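# Sort three grease guns into trays by grease amount

## Task

Find which of the three grease guns holds the most grease and which holds the least. Put the fullest one entirely inside the blue tray and the emptiest one entirely inside the red tray. Leave the middle one on the table, clear of both trays and not hanging past the table edge. All three must end up lying flat on their sides. Parts of a gun may be moved while handling it, but every part must be returned to its proper place on its gun.

## Robot and tools

Robot: two seven-joint arms, left_arm and right_arm, each ending in a two-finger parallel gripper. In the scene frame the origin sits at table-top height, midway between the nominal arm bases. +z points up, +x points out over the table, and +y points toward left_arm. Camera names do not tell you which side of an image is which. The calibrated bases are left_arm at (+0.054, +0.332, 0) m and right_arm at (-0.014, -0.351, 0) m, both almost unrotated (quat_wxyz about (1, 0, 0, 0.004) and (1, 0, 0, 0.003)). The table is given in the scene frame.

Gripper geometry: the fingers point along the gripper's +z axis and close along its x axis. end_effector_position is the point midway between the pads, and the fingertips reach 15 mm past it. The housing is 146 mm long along the closing direction and 50 mm wide, and it starts 65 mm behind that point. A block on a post sticks out about 11 cm toward the gripper's -y side and turns with the hand.

Frames: each arm reports its hand pose, velocities and Hand target in its own base frame. Pose offsets you send are measured along the axes of that arm's current Hand target.

Row layout (execute_actions and move): one flat list of 18 numbers covering both arms, each in [-1, 1]. The first nine are left_arm dx, dy, dz, rx, ry, rz, then left_gripper position, force_limit, speed. The last nine repeat the same fields for right_arm and right_gripper. dx to rz are offsets from that arm's Hand target, not poses. A value of 1.0 equals 0.6 m or 180 degrees, and rx, ry, rz form a single rotation vector. Send all six as 0 to ask nothing new of an arm. The three gripper numbers are absolute settings and are sent every time, since 0 is itself a command. position: +1 is fully open (108 mm), about -0.96 brings the pads together, and -1 grips until stopped. force_limit: -1 is about 2.5 N per pad and +1 about 32 N. speed: -1 is 5 mm/s and +1 is 420 mm/s. After the fingers stop, a new force_limit or speed only applies if position changes by at least 0.01.

execute_actions(actions, cameras): actions is a list of up to 15 actions. Each action is a list of 1 to 15 rows, and each row is one 1/30 s control step. A short action repeats its last row until step 15, so every action lasts 0.5 s. Within one action, every row counts from the Hand target as it was when that action began. The next action starts again from the new Hand target, so sending the same offset twice moves the arm twice as far. An empty actions list returns a full status and all camera images. cameras takes names, ["all"], or [] for none.

move(target, speed, blend, blocking, cameras): target is one 18-number row or a list of up to 15 rows. Every row counts from the Hand targets as they were at the move's start, not from the previous row. Paths are straight lines and do not avoid obstacles or the other arm. A move is cut off after 10 s. speed is in m/s, from 0.002 to 1, default 0.25, and turning is capped at twice that in rad/s. You may give one value or one per target. blend, in metres, rounds corners; the default 0 stops at each target. The first target's gripper numbers are sent at the start, and later targets' gripper numbers are sent once everything is at rest there. With blocking=false the call returns after about 0.5 s while the move keeps running. The result adds a "move:" line reporting done, off_target, moving, held or fault. limits=paced means a pose was clipped, and limits=held means a check withheld steps.

wait(seconds): lets time run, from 0 to 3600 s, without new commands. stop(): brakes a running move; the fingers keep going. zoom_image(camera, region): camera is cam_high, cam_low, cam_left_wrist or cam_right_wrist. region is [x0, y0, x1, y1] in pixels of the latest image, at most 504 by 504. clear_fault(arm): frees a reported torque fault on left_arm or right_arm. finished_scene(scene): ends the current scene, given its number.

Result lines: end_effector_position (m), end_effector_quat_wxyz and velocities are in the arm's base frame. Velocities are omitted while the joints are still. "Hand target" is your last commanded pose after clipping, and the next offsets count from it. The hand often rests a little short of it, so send the gap as an offset. is_grasped = 1 means the fingers were stopped by something. It reads 0 while moving, when fully closed on nothing, or when the pads have met. width_mm is the pad gap and force_n the per-pad force. Also listed are Tool commands, joint positions, velocities and torques, motor temperatures, and MOTOR HOT and FAULT lines. Action calls also give hand positions at some steps.

Motion limits: each step, the commanded orientation is clipped to within 32 degrees of the measured one. Large wrist turns can swing the elbow. Joint ranges: shoulder -2.059 to 2.094, elbow -0.192 to 3.927, wrist pitch -1.693 to 3.142 rad. The other joints run from -6.283 to 6.283 rad.

Avoid: dropping guns or releasing parts that are still moving, fast impacts, and pressing hard into the table or trays. Keep the arms from touching each other; the clearance check does not stop fingers closing on the other arm. Contact torque above a joint's load limit causes a torque fault: waist 41.8, shoulder 42, wrist pitch 14.4, wrist roll 15, others 26.7 N m. Held weight counts toward that torque. A motor stuck at its torque limit for 1 s also faults the arm. Long holding or stretching heats motors, and the brakes lock at 80 °C. Anything left off the table fails the task. Loose objects may get nudged now and then.

Each tool is called after "Emit:" as name(argument=value, ...) on one line, values as JSON.

## Session

Emit:
execute_actions(actions=[])

Scene clock: 0.00 s.
left_arm: end_effector_position=(+0.4399, -0.2316, +0.3253) width_mm=0.00 is_grasped=0 force_n=0.00 end_effector_quat_wxyz=(-0.228, +0.250, +0.901, +0.273) | right_arm: end_effector_position=(+0.1241, -0.2384, +0.2141) width_mm=107.99 is_grasped=0 force_n=0.00 end_effector_quat_wxyz=(-0.383, +0.635, -0.653, +0.152)
Joint positions: left_arm=[-0.637 0.76 -0.094 2.422 0.46 2.299 -0.774] | right_arm=[-1.453 -0.445 -0.237 0.509 0.64 1.431 2.054]
Joint velocities: within noise
Joint torques (N m): no reading
Motor temperatures (°C): left_arm=[33 32 32 38 32 32 32] | right_arm=[32 34 34 33 32 39 33]
Hand target: left_arm +0.4399, -0.2316, +0.3253; -0.228, +0.250, +0.901, +0.273 | right_arm +0.1241, -0.2384, +0.2141; -0.383, +0.635, -0.653, +0.152
Tool commands: left_gripper/position=-0.964 left_gripper/force_limit=+1.0 left_gripper/speed=+1.0 right_gripper/position=+1.0 right_gripper/force_limit=+1.0 right_gripper/speed=+1.0

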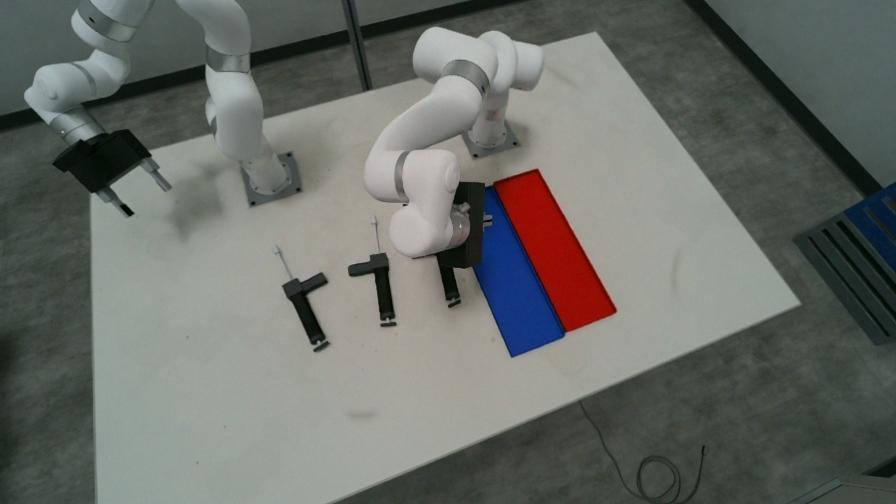

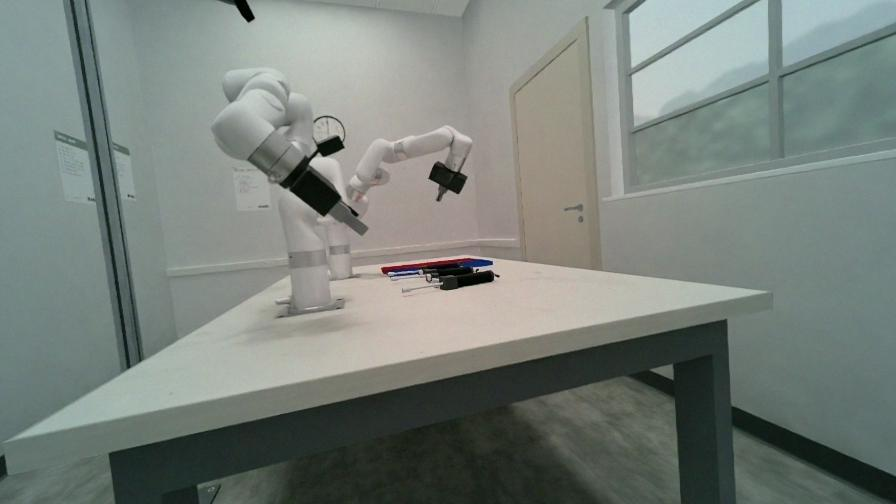

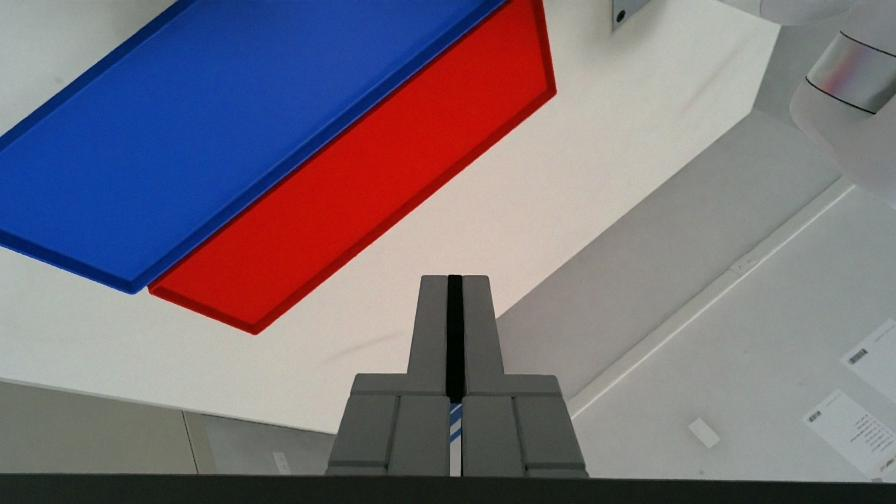

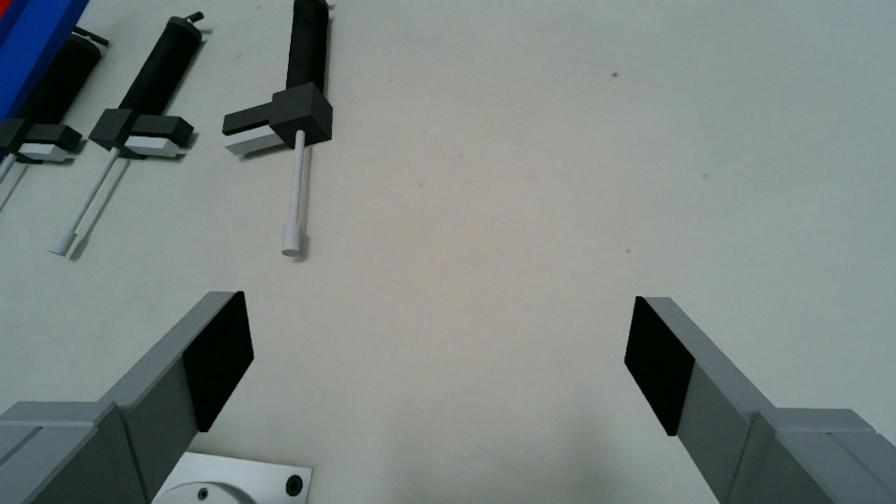

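Emit:
move(target=[0.19,0.167,0.056,0.2775,0.025,-0.6375,0.3,0,0,-0.685,-0.488,0.357,-0.2484,0.1072,-0.0083,0.3,0,0], cameras=["cam_right_wrist","cam_left_wrist"], speed=0.4)

Emit:
zoom_image(camera="cam_right_wrist", region=[200, 0, 704, 280])

Scene clock: 5.40 s.
left_arm: end_effector_position=(+0.4005, -0.1013, +0.4003) width_mm=69.51 is_grasped=0 force_n=0.00 end_effector_quat_wxyz=(+0.000, +0.707, -0.707, +0.000) | right_arm: end_effector_position=(+0.4403, +0.1694, +0.3990) width_mm=69.51 is_grasped=0 force_n=0.00 end_effector_quat_wxyz=(+0.001, +0.707, -0.707, +0.000)
Joint positions: left_arm=[-0.399 -0.192 0.13 1.399 0.025 1.589 -2.626] | right_arm=[-1.605 -0.804 1.209 1.677 0.792 1.906 3.713]
Joint torques (N m): left_arm=[1.22 -23.27 -0.74 12.85 1.3 -1.58 -0.36] | right_arm=[-2.42 19.21 -17.35 16.91 -0.51 -1.99 0.32]
Hand target: left_arm +0.4005, -0.1013, +0.4004; +0.000, +0.707, -0.707, +0.000 | right_arm +0.4403, +0.1694, +0.3990; +0.001, +0.707, -0.707, +0.000
Off the commanded pose: left_arm 0.000 m, 0 deg | right_arm 0.000 m, 0 deg.
move: done
Images, in order (width x height): cam_left_wrist 896x504, cam_right_wrist 896x504.

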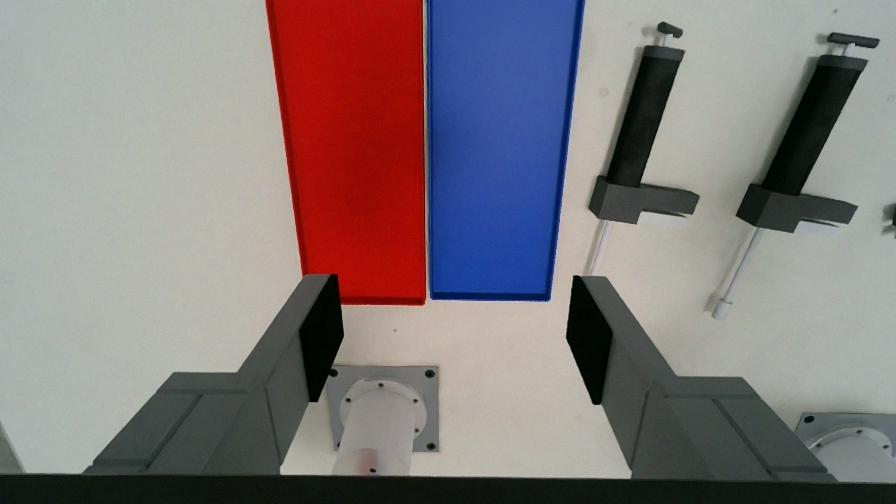

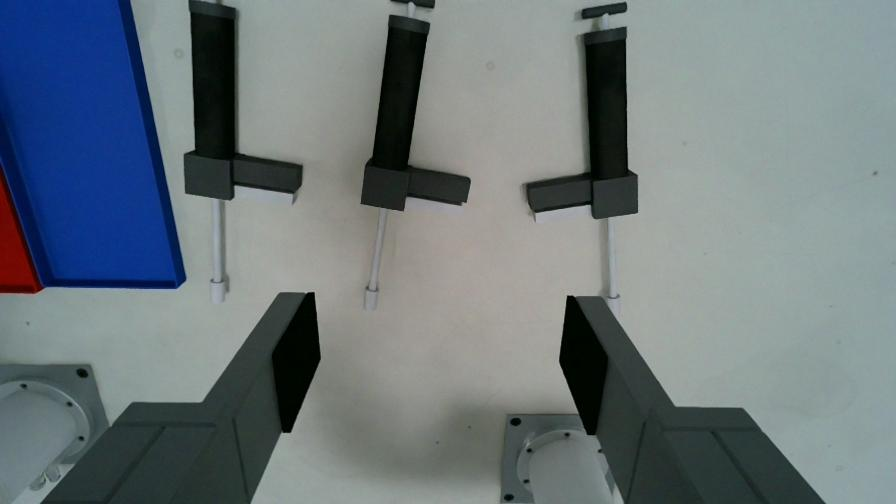

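Scaled by 1.000.

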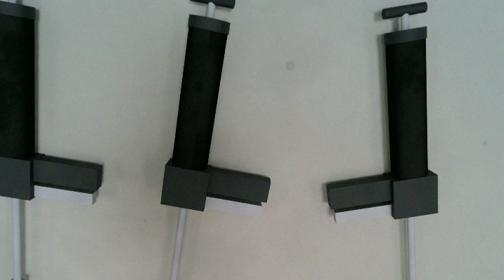

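Emit:
move(target=[0,0,0,0,0,0,0.3,0,0,0.25,-0.2,0.378,0,0,-0.067,0.3,0,0], cameras=["cam_right_wrist"], speed=0.4)

Scene clock: 8.23 s.
left_arm: end_effector_position=(+0.4005, -0.1013, +0.4004) width_mm=69.51 is_grasped=0 force_n=0.00 end_effector_quat_wxyz=(+0.000, +0.707, -0.707, +0.000) | right_arm: end_effector_position=(+0.5600, +0.0194, +0.1721) width_mm=69.51 is_grasped=0 force_n=0.00 end_effector_quat_wxyz=(+0.001, +0.778, -0.629, -0.001)
Joint positions: left_arm=[-0.399 -0.192 0.13 1.399 0.025 1.589 -2.626] | right_arm=[-2.096 -0.977 1.673 1.467 0.984 1.429 3.161]
Joint torques (N m): left_arm=[1.25 -23.24 -0.67 12.86 1.2 -1.57 -0.37] | right_arm=[-1.95 24.5 -22.51 16.81 0.36 -2.03 0.17]
Hand target: left_arm +0.4005, -0.1013, +0.4004; +0.000, +0.707, -0.707, +0.000 | right_arm +0.5600, +0.0193, +0.1721; +0.001, +0.778, -0.629, -0.001
Off the commanded pose: left_arm 0.000 m, 0 deg | right_arm 0.000 m, 0 deg.
move: done

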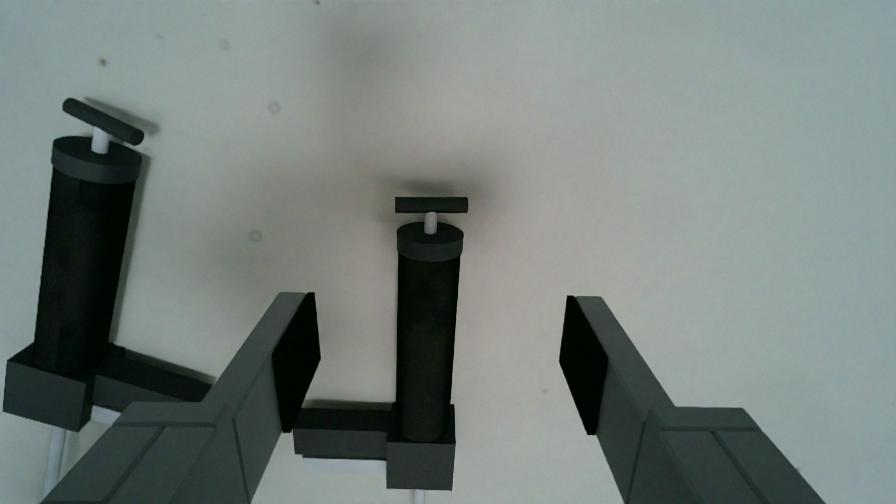

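Emit:
move(target=[[0,0,0,0,0,0,0.3,0,0,-0.009,0.006,0.249,0,0,0,0.1,0,0],[0,0,0,0,0,0,0.3,0,0,-0.009,0.006,0.249,0,0,0,-1,0.2,-0.6]], cameras=["cam_right_wrist"])

Emit:
move(target=[0,0,0,0,0,0,0.3,0,0,0,-0.1,0,0,0,0,-1,0.2,-0.6], speed=0.08, cameras=["cam_right_wrist"])

Scene clock: 10.47 s.
left_arm: end_effector_position=(+0.4005, -0.1013, +0.4004) width_mm=69.51 is_grasped=0 force_n=0.00 end_effector_quat_wxyz=(+0.000, +0.707, -0.707, +0.000) | right_arm: end_effector_position=(+0.5551, +0.0238, +0.0227) width_mm=38.93 is_grasped=1 force_n=29.63 end_effector_quat_wxyz=(+0.001, +0.778, -0.629, -0.001)
Joint positions: left_arm=[-0.399 -0.192 0.13 1.399 0.025 1.589 -2.626] | right_arm=[-2.128 -1.15 1.892 1.35 1.2 1.192 3.08]
Joint torques (N m): left_arm=[1.32 -23.15 -0.64 12.89 1.12 -1.52 -0.39] | right_arm=[-1.47 26.89 -24.55 12.23 -0.06 -2 -0.12]
Hand target: left_arm +0.4005, -0.1013, +0.4004; +0.000, +0.707, -0.707, +0.000 | right_arm +0.5551, +0.0238, +0.0227; +0.001, +0.778, -0.629, -0.001
Off the commanded pose: left_arm 0.000 m, 0 deg | right_arm 0.000 m, 0 deg.
move: done

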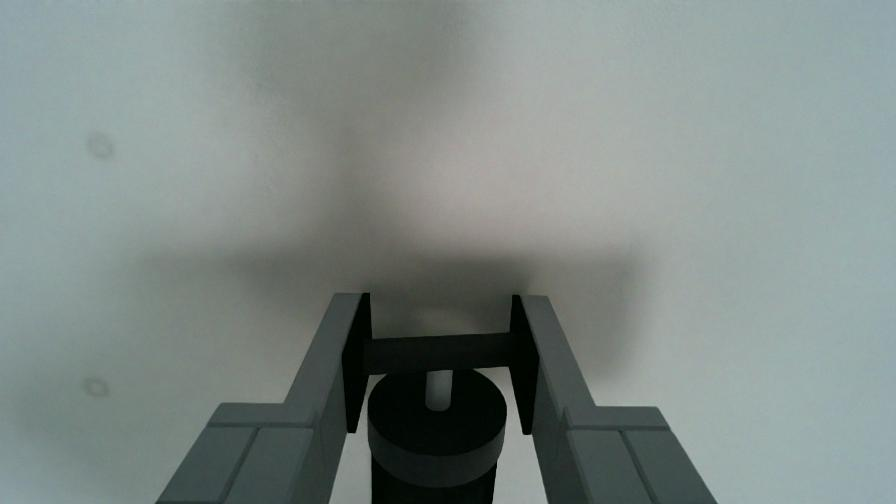

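Scene clock: 11.67 s.
left_arm: end_effector_position=(+0.4005, -0.1013, +0.4004) width_mm=69.51 is_grasped=0 force_n=0.00 end_effector_quat_wxyz=(+0.000, +0.707, -0.707, +0.000) | right_arm: end_effector_position=(+0.6138, +0.0364, +0.0226) width_mm=38.93 is_grasped=1 force_n=29.67 end_effector_quat_wxyz=(+0.001, +0.778, -0.629, -0.001)
Joint positions: left_arm=[-0.399 -0.192 0.13 1.399 0.025 1.589 -2.626] | right_arm=[-2.29 -1.224 1.934 1.639 1.18 1.257 3.193]
Joint torques (N m): left_arm=[1.44 -23.15 -0.66 12.93 1.21 -1.54 -0.39] | right_arm=[-2.03 27.72 -17.91 12.6 0.33 -2.44 0.29]
Hand target: left_arm +0.4005, -0.1013, +0.4004; +0.000, +0.707, -0.707, +0.000 | right_arm +0.6138, +0.0364, +0.0226; +0.001, +0.778, -0.629, -0.001
Off the commanded pose: left_arm 0.000 m, 0 deg | right_arm 0.000 m, 0 deg.
move: done

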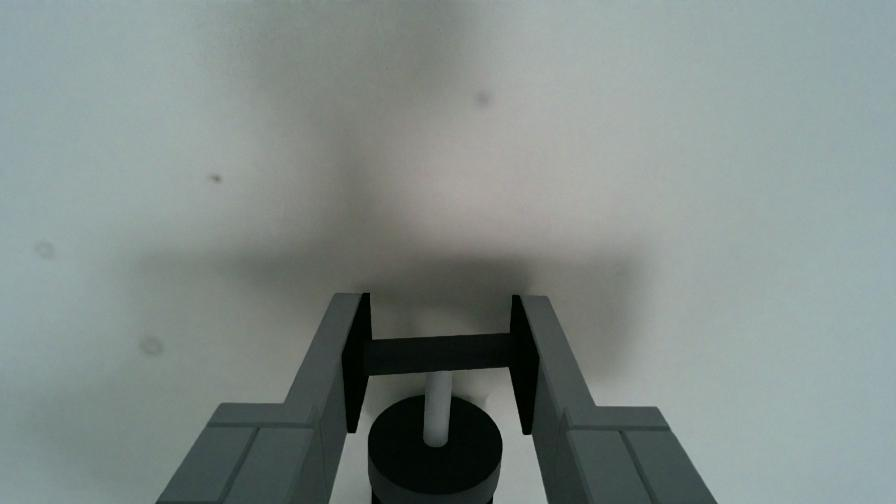

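Emit:
move(target=[0,0,0,0,0,0,0.3,0,0,0,0.035,0,0,0,0,-1,0.2,-0.6], speed=0.08, cameras=["cam_right_wrist"])

Scene clock: 13.03 s.
left_arm: end_effector_position=(+0.4005, -0.1013, +0.4004) width_mm=69.51 is_grasped=0 force_n=0.00 end_effector_quat_wxyz=(+0.000, +0.707, -0.707, +0.000) | right_arm: end_effector_position=(+0.5932, +0.0319, +0.0226) width_mm=38.93 is_grasped=1 force_n=29.60 end_effector_quat_wxyz=(+0.001, +0.778, -0.629, -0.001)
Joint positions: left_arm=[-0.399 -0.192 0.13 1.399 0.025 1.589 -2.626] | right_arm=[-2.231 -1.197 1.92 1.531 1.186 1.233 3.151]
Joint torques (N m): left_arm=[1.36 -23.12 -0.7 12.8 1.14 -1.56 -0.36] | right_arm=[1.51 28.59 -20.44 6.59 -0.51 -1 -0.11]
Hand target: left_arm +0.4005, -0.1013, +0.4004; +0.000, +0.707, -0.707, +0.000 | right_arm +0.5933, +0.0320, +0.0226; +0.001, +0.778, -0.629, -0.001
Off the commanded pose: left_arm 0.000 m, 0 deg | right_arm 0.000 m, 0 deg.
move: done

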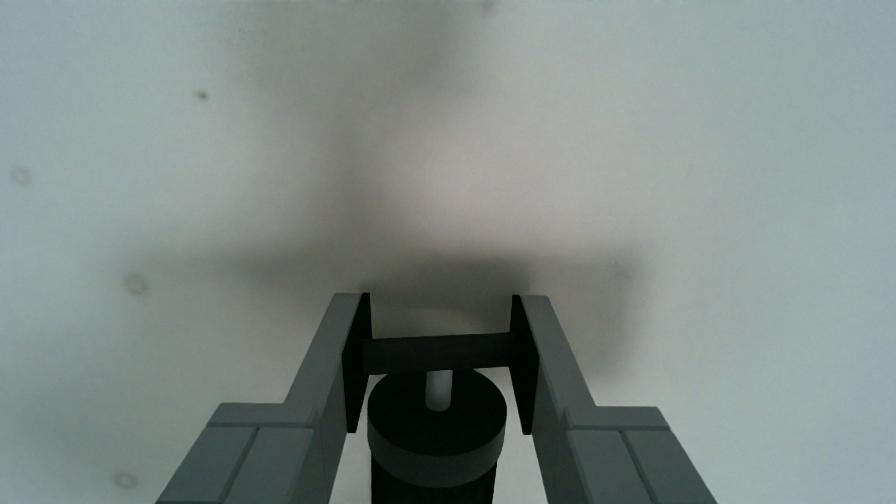

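Emit:
move(target=[[0,0,0,0,0,0,0.3,0,0,0,0,0,0,0,0,0.1,0,0],[0,0,0,0,0,0,0.3,0,0,0,0,-0.1,0,0,0,0.1,0,0],[0,0,0,0,0,0,0.3,0,0,-0.3,-0.017,-0.25,0,0,0.134,0.1,0,0]], cameras=["cam_right_wrist"], blend=[0,0.03,0], speed=0.4)

Scene clock: 16.17 s.
left_arm: end_effector_position=(+0.4005, -0.1013, +0.4004) width_mm=69.51 is_grasped=0 force_n=0.00 end_effector_quat_wxyz=(+0.000, +0.707, -0.707, +0.000) | right_arm: end_effector_position=(+0.5658, +0.2101, +0.1726) width_mm=58.50 is_grasped=0 force_n=0.00 end_effector_quat_wxyz=(-0.001, -0.629, +0.777, +0.000)
Joint positions: left_arm=[-0.399 -0.192 0.13 1.399 0.025 1.589 -2.626] | right_arm=[-1.936 -1.052 1.722 1.69 1.036 1.502 3.951]
Joint torques (N m): left_arm=[1.32 -23.22 -0.65 12.91 1.15 -1.52 -0.27] | right_arm=[-2.4 30.24 -22.51 15.22 -0.78 -2.11 0.35]
Hand target: left_arm +0.4005, -0.1013, +0.4004; +0.000, +0.707, -0.707, +0.000 | right_arm +0.5658, +0.2102, +0.1726; -0.001, -0.629, +0.777, +0.000
Off the commanded pose: left_arm 0.000 m, 0 deg | right_arm 0.000 m, 0 deg.
move: done

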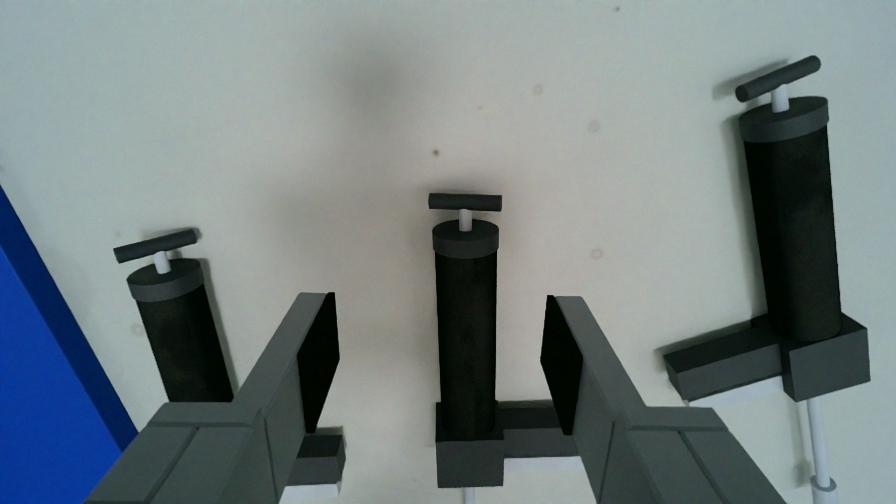

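Emit:
move(target=[[0,0,0,0,0,0,0.3,0,0,0.022,0.005,0.25,0,0,0,0.1,0,0],[0,0,0,0,0,0,0.3,0,0,0.022,0.005,0.25,0,0,0,-1,0.2,-0.6],[0,0,0,0,0,0,0.3,0,0,0.022,-0.095,0.25,0,0,0,-1,0.2,-0.6]], speed=[0.25,0.25,0.08], cameras=["cam_right_wrist"])

Scene clock: 19.67 s.
left_arm: end_effector_position=(+0.4005, -0.1013, +0.4004) width_mm=69.51 is_grasped=0 force_n=0.00 end_effector_quat_wxyz=(+0.000, +0.707, -0.707, +0.000) | right_arm: end_effector_position=(+0.6186, +0.1853, +0.0225) width_mm=38.61 is_grasped=1 force_n=30.89 end_effector_quat_wxyz=(-0.001, -0.629, +0.777, +0.000)
Joint positions: left_arm=[-0.399 -0.192 0.13 1.399 0.025 1.589 -2.626] | right_arm=[-2.154 -1.294 1.92 1.821 1.204 1.318 3.901]
Joint torques (N m): left_arm=[1.31 -23.04 -0.73 12.95 1.01 -1.49 -0.29] | right_arm=[-2.38 34.88 -21.61 11.86 -0.55 -2.16 0.27]
Hand target: left_arm +0.4005, -0.1013, +0.4004; +0.000, +0.707, -0.707, +0.000 | right_arm +0.6186, +0.1853, +0.0225; -0.001, -0.629, +0.777, +0.000
Off the commanded pose: left_arm 0.000 m, 0 deg | right_arm 0.000 m, 0 deg.
move: done

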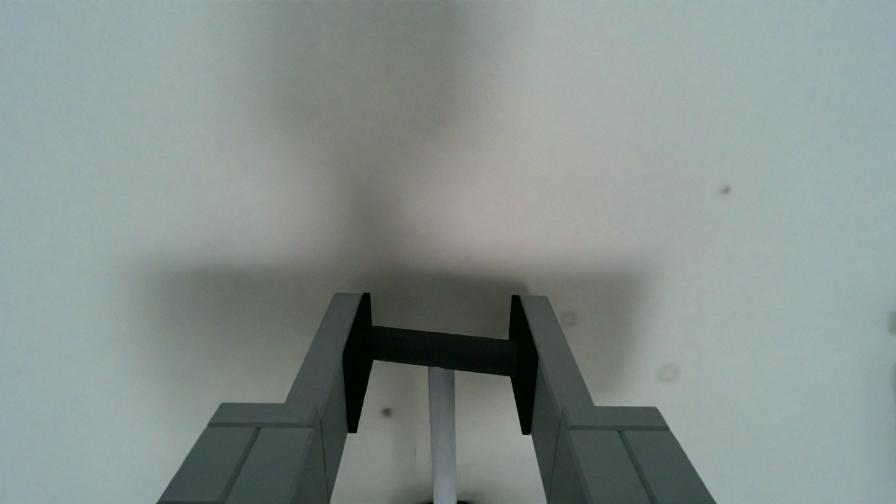

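Emit:
move(target=[0.343,-0.167,0.38,0,0,0.056,0.3,0,0,0,0,0,0,0,0,-1,0.2,-0.6], speed=0.4, cameras=["cam_left_wrist"])

Scene clock: 22.17 s.
left_arm: end_effector_position=(+0.5006, -0.3072, +0.1724) width_mm=69.51 is_grasped=0 force_n=0.00 end_effector_quat_wxyz=(+0.000, -0.642, +0.767, +0.000) | right_arm: end_effector_position=(+0.6186, +0.1853, +0.0225) width_mm=38.61 is_grasped=1 force_n=30.90 end_effector_quat_wxyz=(-0.001, -0.629, +0.777, +0.000)
Joint positions: left_arm=[-0.543 0.438 -0.01 1.528 0.004 1.09 -2.733] | right_arm=[-2.154 -1.294 1.92 1.821 1.204 1.318 3.901]
Joint torques (N m): left_arm=[-0.73 -38.4 -0.61 13.73 1.07 -1.12 -0.36] | right_arm=[-2.99 34.32 -21.63 11.57 -1.01 -1.99 0.28]
Hand target: left_arm +0.5006, -0.3072, +0.1724; +0.000, -0.642, +0.767, +0.000 | right_arm +0.6186, +0.1853, +0.0225; -0.001, -0.629, +0.777, +0.000
Off the commanded pose: left_arm 0.000 m, 0 deg | right_arm 0.000 m, 0 deg.
move: done

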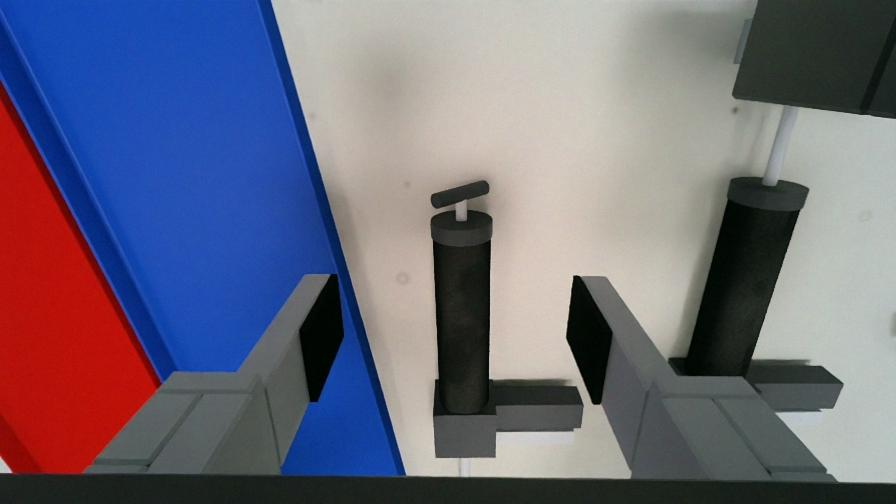

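Emit:
move(target=[0.0117,0.003,0.17,0,-0.167,0,-0.1,0,0,0,0,0,0,0,0,-1,0.2,-0.6], cameras=["cam_left_wrist"])

Scene clock: 25.47 s.
left_arm: end_effector_position=(+0.4987, -0.3109, +0.1133) width_mm=47.51 is_grasped=0 force_n=0.00 end_effector_quat_wxyz=(+0.117, -0.634, +0.758, +0.096) | right_arm: end_effector_position=(+0.6186, +0.1853, +0.0225) width_mm=38.61 is_grasped=1 force_n=30.90 end_effector_quat_wxyz=(-0.001, -0.629, +0.777, +0.000)
Joint positions: left_arm=[-0.699 0.614 0.056 1.631 0.259 1.168 -2.949] | right_arm=[-2.154 -1.294 1.92 1.821 1.204 1.318 3.901]
Joint torques (N m): left_arm=[1.3 -45.34 0.2 12.48 -0.07 -1.18 0.33] | right_arm=[-2.85 34.35 -21.87 11.43 -0.75 -2.33 0.26]
Hand target: left_arm +0.4987, -0.3109, +0.1133; +0.117, -0.634, +0.758, +0.096 (not the last commanded pose) | right_arm +0.6186, +0.1853, +0.0225; -0.001, -0.629, +0.777, +0.000
Off the commanded pose: left_arm 0.043 m, 13 deg | right_arm 0.000 m, 0 deg.
move: held (left_arm; a check stopped the path); limits=held
pose unreachable (left arm): on one or more control steps of this call, first in action 0 (counted from 0), this arm could not follow its commanded pose, so it was not sent that pose on those steps. It may still have moved: this result reports where it is.
cause: moving toward the commanded pose would bring a part of the arm too close to another arm (a part of this arm just beyond joint 6 (wrist pitch) and a part of the right arm just beyond its joint 6 (wrist pitch), at the place that arm is still heading or pushing toward).

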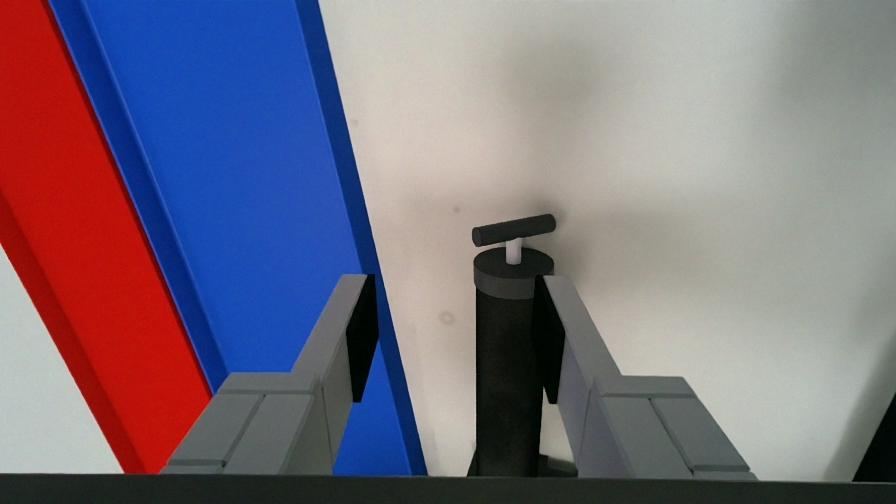

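Emit:
move(target=[0,0,-0.1,0,0.07,0,-0.1,0,0,0,-0.1,0,0,0,0,-1,0.2,-0.6], speed=0.1, cameras=["cam_left_wrist","cam_right_wrist"])

Scene clock: 27.50 s.
left_arm: end_effector_position=(+0.4954, -0.3285, +0.1706) width_mm=47.51 is_grasped=0 force_n=0.00 end_effector_quat_wxyz=(+0.033, -0.641, +0.767, +0.026) | right_arm: end_effector_position=(+0.6772, +0.1728, +0.0224) width_mm=38.61 is_grasped=1 force_n=30.80 end_effector_quat_wxyz=(-0.001, -0.629, +0.777, +0.000)
Joint positions: left_arm=[-0.608 0.491 -0.006 1.609 0.087 1.152 -2.829] | right_arm=[-2.435 -1.39 1.949 2.246 1.188 1.4 4.016]
Joint torques (N m): left_arm=[1.24 -43.35 -0.43 13.14 -0.37 -1.47 0.41] | right_arm=[-3.14 40.34 -16.45 11.45 -0.63 -2.74 0.24]
Hand target: left_arm +0.4954, -0.3285, +0.1706; +0.033, -0.641, +0.767, +0.026 | right_arm +0.6772, +0.1728, +0.0224; -0.001, -0.629, +0.777, +0.000
Off the commanded pose: left_arm 0.000 m, 0 deg | right_arm 0.000 m, 0 deg.
move: done

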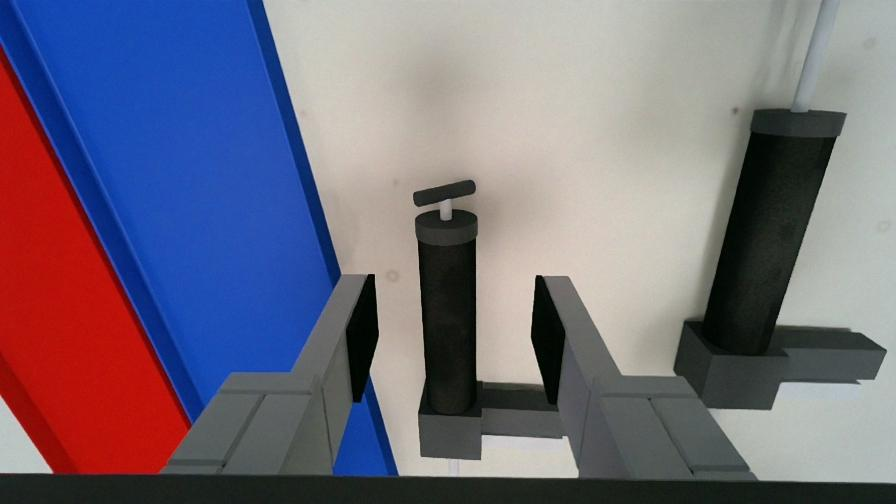

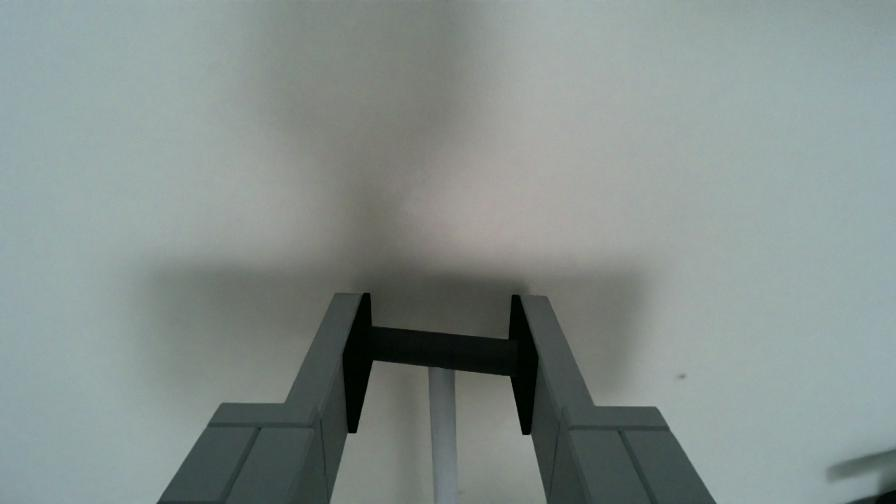

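Emit:
move(target=[0,0,0,0,0,0,-0.1,0,0,0,0.155,0,0,0,0,-1,0.2,-0.6], speed=0.12, cameras=["cam_right_wrist"])

Scene clock: 29.43 s.
left_arm: end_effector_position=(+0.4954, -0.3285, +0.1706) width_mm=47.51 is_grasped=0 force_n=0.00 end_effector_quat_wxyz=(+0.033, -0.641, +0.767, +0.026) | right_arm: end_effector_position=(+0.5863, +0.1922, +0.0225) width_mm=38.61 is_grasped=1 force_n=29.52 end_effector_quat_wxyz=(-0.001, -0.629, +0.777, +0.000)
Joint positions: left_arm=[-0.608 0.491 -0.006 1.609 0.087 1.152 -2.829] | right_arm=[-2.03 -1.253 1.905 1.653 1.211 1.283 3.867]
Joint torques (N m): left_arm=[1.31 -43.25 -0.45 13.53 -0.34 -1.47 0.35] | right_arm=[3.11 33.59 -22.93 9.02 0.54 -1.76 -0.21]
Hand target: left_arm +0.4954, -0.3285, +0.1706; +0.033, -0.641, +0.767, +0.026 | right_arm +0.5863, +0.1922, +0.0226; -0.001, -0.629, +0.777, +0.000
Off the commanded pose: left_arm 0.000 m, 0 deg | right_arm 0.000 m, 0 deg.
move: done

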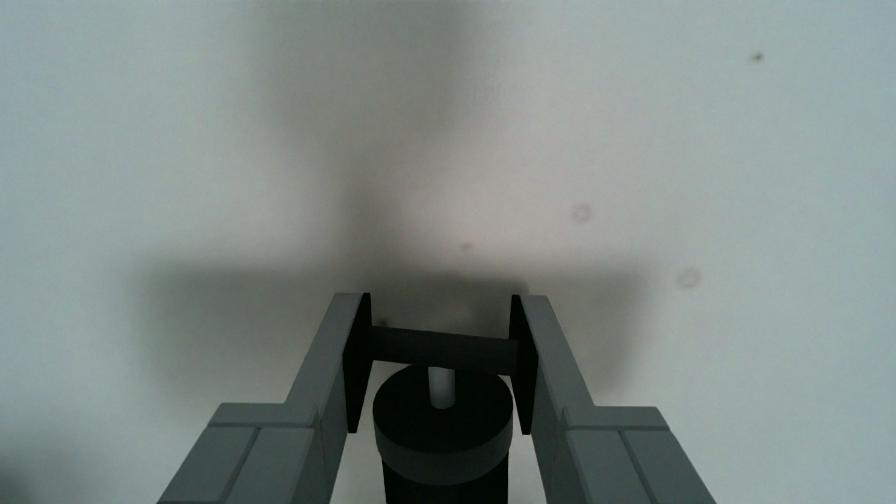

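Emit:
move(target=[[0,0,0,0,0,0,-0.1,0,0,0,0,0,0,0,0,0,0,0],[0,0,0,0,0,0,-0.1,0,0,0,0,-0.25,0,0,0,0,0,0],[0,0,0,0,0,0,-0.1,0,0,0.5,0.3,-0.35,0,0,0,0,0,0]], blend=[0,0.04,0], speed=0.4)

Emit:
move(target=[-0.0074,0.003,0.185,0,-0.14,0,-0.1,0,0,0,0,0,0,0,0,0,0,0], cameras=["cam_left_wrist"])

Scene clock: 32.17 s.
left_arm: end_effector_position=(+0.4954, -0.3285, +0.1706) width_mm=47.51 is_grasped=0 force_n=0.00 end_effector_quat_wxyz=(+0.033, -0.641, +0.767, +0.026) | right_arm: end_effector_position=(+0.5878, +0.1915, +0.0829) width_mm=53.00 is_grasped=0 force_n=0.00 end_effector_quat_wxyz=(+0.000, -0.628, +0.778, +0.000)
Joint positions: left_arm=[-0.608 0.491 -0.006 1.609 0.087 1.152 -2.829] | right_arm=[-2.02 -1.174 1.835 1.673 1.14 1.369 3.89]
Joint torques (N m): left_arm=[1.27 -43.26 -0.47 13.53 -0.32 -1.49 0.32] | right_arm=[-1.91 32.15 -23.57 13.88 0.67 -2.64 -0.08]
Hand target: left_arm +0.4954, -0.3285, +0.1706; +0.033, -0.641, +0.767, +0.026 | right_arm +0.5878, +0.1915, +0.0828; +0.000, -0.628, +0.778, +0.000 (not the last commanded pose)
Off the commanded pose: left_arm 0.000 m, 0 deg | right_arm 0.381 m, 0 deg.
move: held (right_arm; a check stopped the path); path passed 1 of 3 targets; limits=held
pose unreachable (right arm): on one or more control steps of this call, first in action 0 (counted from 0), this arm could not follow its commanded pose, so it was not sent that pose on those steps. It may still have moved: this result reports where it is.
cause: moving toward the commanded pose would bring a part of the arm too close to another arm (this arm's gripper and the left arm's gripper, 10 mm apart when this arm was first held).

Scene clock: 32.70 s.
left_arm: end_effector_position=(+0.4955, -0.3281, +0.1683) width_mm=47.51 is_grasped=0 force_n=0.00 end_effector_quat_wxyz=(+0.037, -0.641, +0.766, +0.029) | right_arm: end_effector_position=(+0.5878, +0.1915, +0.0828) width_mm=53.00 is_grasped=0 force_n=0.00 end_effector_quat_wxyz=(+0.000, -0.628, +0.778, +0.000)
Joint positions: left_arm=[-0.613 0.496 -0.004 1.61 0.096 1.152 -2.835] | right_arm=[-2.02 -1.174 1.835 1.673 1.14 1.369 3.89]
Joint torques (N m): left_arm=[1.45 -43.56 -0.51 13.06 -0.41 -1.46 0.39] | right_arm=[-2.48 32.35 -23.38 13.5 0.56 -2.61 -0.32]
Hand target: left_arm +0.4955, -0.3281, +0.1683; +0.037, -0.641, +0.766, +0.029 (not the last commanded pose) | right_arm +0.5878, +0.1915, +0.0828; +0.000, -0.628, +0.778, +0.000
Off the commanded pose: left_arm 0.109 m, 25 deg | right_arm 0.000 m, 0 deg.
move: held (left_arm; a check stopped the path); limits=held
pose unreachable (left arm): on one or more control steps of this call, first in action 0 (counted from 0), this arm could not follow its commanded pose, so it was not sent that pose on those steps. It may still have moved: this result reports where it is.
cause: moving toward the commanded pose would bring a part of the arm too close to another arm (this arm's gripper and the right arm's gripper, 8 mm apart when this arm was first held).

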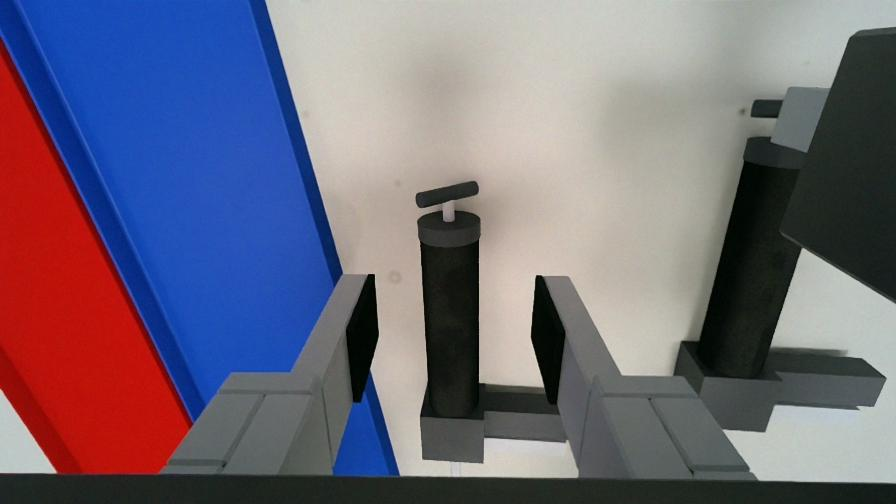

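Emit:
move(target=[[0,0,0,0,0,0,-0.1,0,0,0.25,0,0,0,0,0,0,0,0],[0,0,0,0,0,0,-0.1,0,0,0.5,0.2,-0.3,0,0,0,0,0,0]], blend=[0.03,0], speed=0.4)

Emit:
move(target=[-0.0074,0.003,0.18,0,-0.137,0,-0.1,0,0,0,0,0,0,0,0,0,0,0], cameras=["cam_left_wrist"])

Scene clock: 34.93 s.
left_arm: end_effector_position=(+0.4955, -0.3281, +0.1683) width_mm=47.51 is_grasped=0 force_n=0.00 end_effector_quat_wxyz=(+0.037, -0.641, +0.766, +0.029) | right_arm: end_effector_position=(+0.4073, -0.0765, +0.2628) width_mm=53.00 is_grasped=0 force_n=0.00 end_effector_quat_wxyz=(+0.000, -0.628, +0.778, +0.000)
Joint positions: left_arm=[-0.613 0.496 -0.004 1.61 0.096 1.152 -2.835] | right_arm=[-1.762 -0.894 1.148 1.052 0.791 1.538 3.292]
Joint torques (N m): left_arm=[1.46 -43.33 -0.58 13.07 -0.27 -1.44 0.33] | right_arm=[1.31 9.18 -19.66 17.89 -0.62 -2.06 -0.24]
Hand target: left_arm +0.4955, -0.3281, +0.1683; +0.037, -0.641, +0.766, +0.029 | right_arm +0.4073, -0.0765, +0.2628; +0.000, -0.628, +0.778, +0.000
Off the commanded pose: left_arm 0.000 m, 0 deg | right_arm 0.000 m, 0 deg.
move: done

Scene clock: 36.30 s.
left_arm: end_effector_position=(+0.4967, -0.3137, +0.0612) width_mm=47.51 is_grasped=0 force_n=0.00 end_effector_quat_wxyz=(+0.199, -0.620, +0.741, +0.165) | right_arm: end_effector_position=(+0.4073, -0.0765, +0.2628) width_mm=53.00 is_grasped=0 force_n=0.00 end_effector_quat_wxyz=(+0.000, -0.628, +0.778, +0.000)
Joint positions: left_arm=[-0.799 0.803 0.101 1.762 0.391 1.266 -3.074] | right_arm=[-1.762 -0.894 1.148 1.052 0.791 1.538 3.292]
Joint torques (N m): left_arm=[-0.76 -44.21 1.94 12.72 2.17 -0.38 -0.36] | right_arm=[1.93 9 -20.03 18.25 -0.45 -1.97 -0.43]
Hand target: left_arm +0.4967, -0.3137, +0.0612; +0.199, -0.620, +0.741, +0.165 | right_arm +0.4073, -0.0765, +0.2628; +0.000, -0.628, +0.778, +0.000
Off the commanded pose: left_arm 0.000 m, 0 deg | right_arm 0.000 m, 0 deg.
move: done

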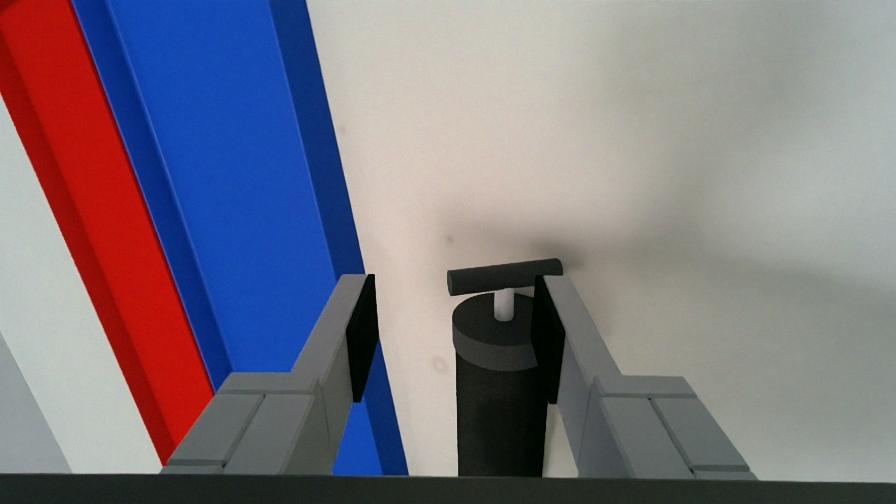

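Emit:
move(target=[[0.027,-0.003,0.042,0,-0.01,0,-0.1,0,0,0,0,0,0,0,0,0,0,0],[0.027,-0.003,0.042,0,-0.01,0,-1,0.1,-0.6,0,0,0,0,0,0,0,0,0]], speed=0.1, cameras=["cam_left_wrist"])

Scene clock: 38.37 s.
left_arm: end_effector_position=(+0.4982, -0.3154, +0.0312) width_mm=38.32 is_grasped=1 force_n=26.20 end_effector_quat_wxyz=(+0.211, -0.617, +0.738, +0.174) | right_arm: end_effector_position=(+0.4073, -0.0765, +0.2628) width_mm=53.00 is_grasped=0 force_n=0.00 end_effector_quat_wxyz=(+0.000, -0.628, +0.778, +0.000)
Joint positions: left_arm=[-0.81 0.881 0.108 1.802 0.405 1.255 -3.1] | right_arm=[-1.762 -0.894 1.148 1.052 0.791 1.538 3.292]
Joint torques (N m): left_arm=[0.05 -49.79 1.52 12.88 0.57 -0.8 -0.08] | right_arm=[1.7 9.89 -19.98 18.44 0.13 -2.12 -0.17]
Hand target: left_arm +0.4983, -0.3154, +0.0312; +0.211, -0.617, +0.738, +0.174 | right_arm +0.4073, -0.0765, +0.2628; +0.000, -0.628, +0.778, +0.000
Off the commanded pose: left_arm 0.000 m, 0 deg | right_arm 0.000 m, 0 deg.
move: done

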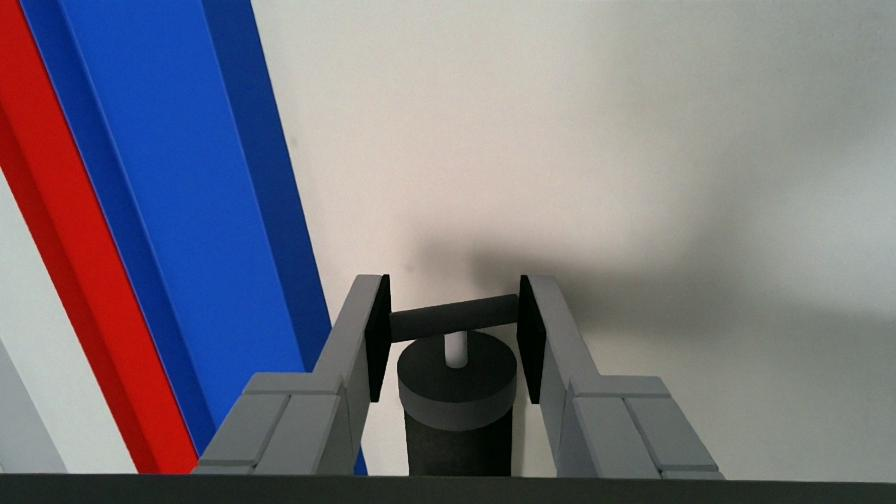

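Emit:
move(target=[0,-0.1,0,0,0,0,-1,0.1,-0.6,0,0,0,0,0,0,0,0,0], speed=0.1, cameras=["cam_left_wrist"])

Scene clock: 41.50 s.
left_arm: end_effector_position=(+0.5573, -0.3261, +0.0314) width_mm=38.32 is_grasped=1 force_n=26.05 end_effector_quat_wxyz=(+0.211, -0.617, +0.738, +0.174) | right_arm: end_effector_position=(+0.4073, -0.0765, +0.2628) width_mm=53.00 is_grasped=0 force_n=0.00 end_effector_quat_wxyz=(+0.000, -0.628, +0.778, +0.000)
Joint positions: left_arm=[-0.755 1.126 0.12 2.238 0.376 1.411 -2.983] | right_arm=[-1.762 -0.894 1.148 1.052 0.791 1.538 3.292]
Joint torques (N m): left_arm=[1.67 -51.03 2.79 13.8 1.28 -0.7 0.26] | right_arm=[2.03 9.59 -19.77 18.84 -0.09 -1.82 -0.12]
Hand target: left_arm +0.5573, -0.3261, +0.0314; +0.211, -0.617, +0.738, +0.174 | right_arm +0.4073, -0.0765, +0.2628; +0.000, -0.628, +0.778, +0.000
Off the commanded pose: left_arm 0.000 m, 0 deg | right_arm 0.000 m, 0 deg.
move: done

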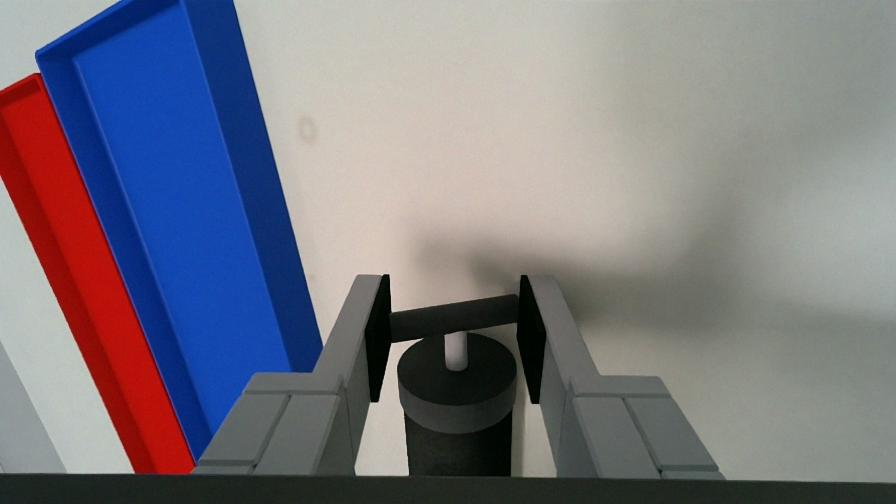

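Emit:
move(target=[[0,0,0,0,0,0,-1,0.1,-0.6,-0.2,0,0,0,0,-0.5,0.15,0,0],[0,0,0,0,0,0,-1,0.1,-0.6,-0.781,-0.02,0.2,0,0,0.9894,0.15,0,0]], blend=[0.03,0], speed=0.5, cameras=["cam_right_wrist","cam_high"])

Scene clock: 47.93 s.
left_arm: end_effector_position=(+0.5573, -0.3261, +0.0314) width_mm=38.32 is_grasped=1 force_n=26.04 end_effector_quat_wxyz=(+0.211, -0.617, +0.738, +0.174) | right_arm: end_effector_position=(+0.4565, +0.1484, +0.2268) width_mm=61.25 is_grasped=0 force_n=0.00 end_effector_quat_wxyz=(-0.001, +0.989, +0.147, +0.004)
Joint positions: left_arm=[-0.755 1.126 0.12 2.238 0.376 1.412 -2.983] | right_arm=[-1.434 -0.574 1.509 1.171 0.607 1.263 1.922]
Joint torques (N m): left_arm=[1.31 -51.08 2.26 13.76 1.31 -0.67 0.25] | right_arm=[2.05 10.2 -16.03 22.03 -0.68 -2.04 0.37]
Hand target: left_arm +0.5573, -0.3261, +0.0314; +0.211, -0.617, +0.738, +0.174 | right_arm +0.4565, +0.1484, +0.2268; -0.001, +0.989, +0.147, +0.004 (not the last commanded pose)
Off the commanded pose: left_arm 0.000 m, 0 deg | right_arm 0.253 m, 63 deg.
move: held (right_arm; a check stopped the path); path passed 1 of 2 targets; limits=held
pose unreachable (right arm): on one or more control steps of this call, first in action 0 (counted from 0), this arm could not follow its commanded pose, so it was not sent that pose on those steps. It may still have moved: this result reports where it is.
cause: moving toward the commanded pose would bring a part of the arm too close to another arm (this arm's gripper and a part of the left arm just beyond its joint 5 (forearm roll), at the place that arm is still heading or pushing toward).
Images, in order (width x height): cam_high 896x504, cam_right_wrist 896x504.

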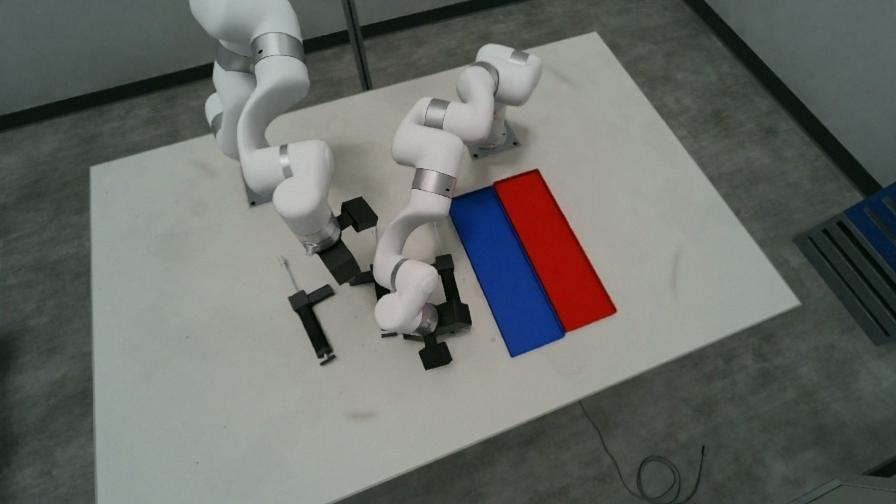

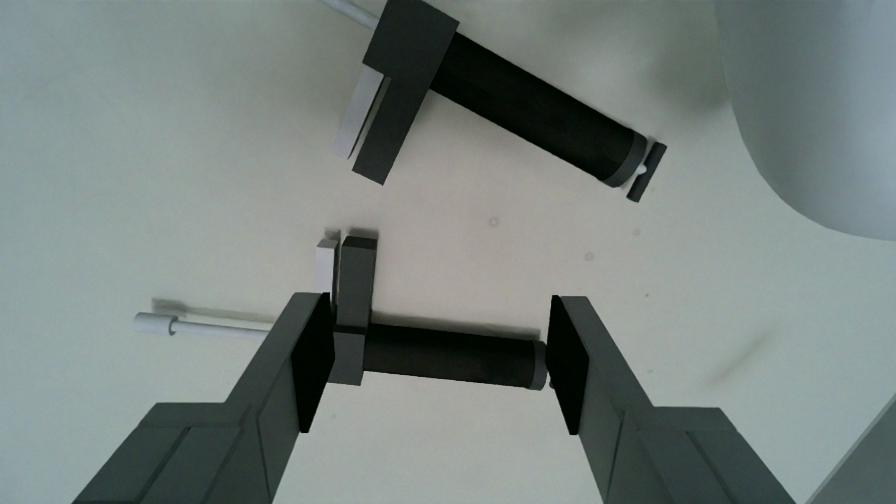

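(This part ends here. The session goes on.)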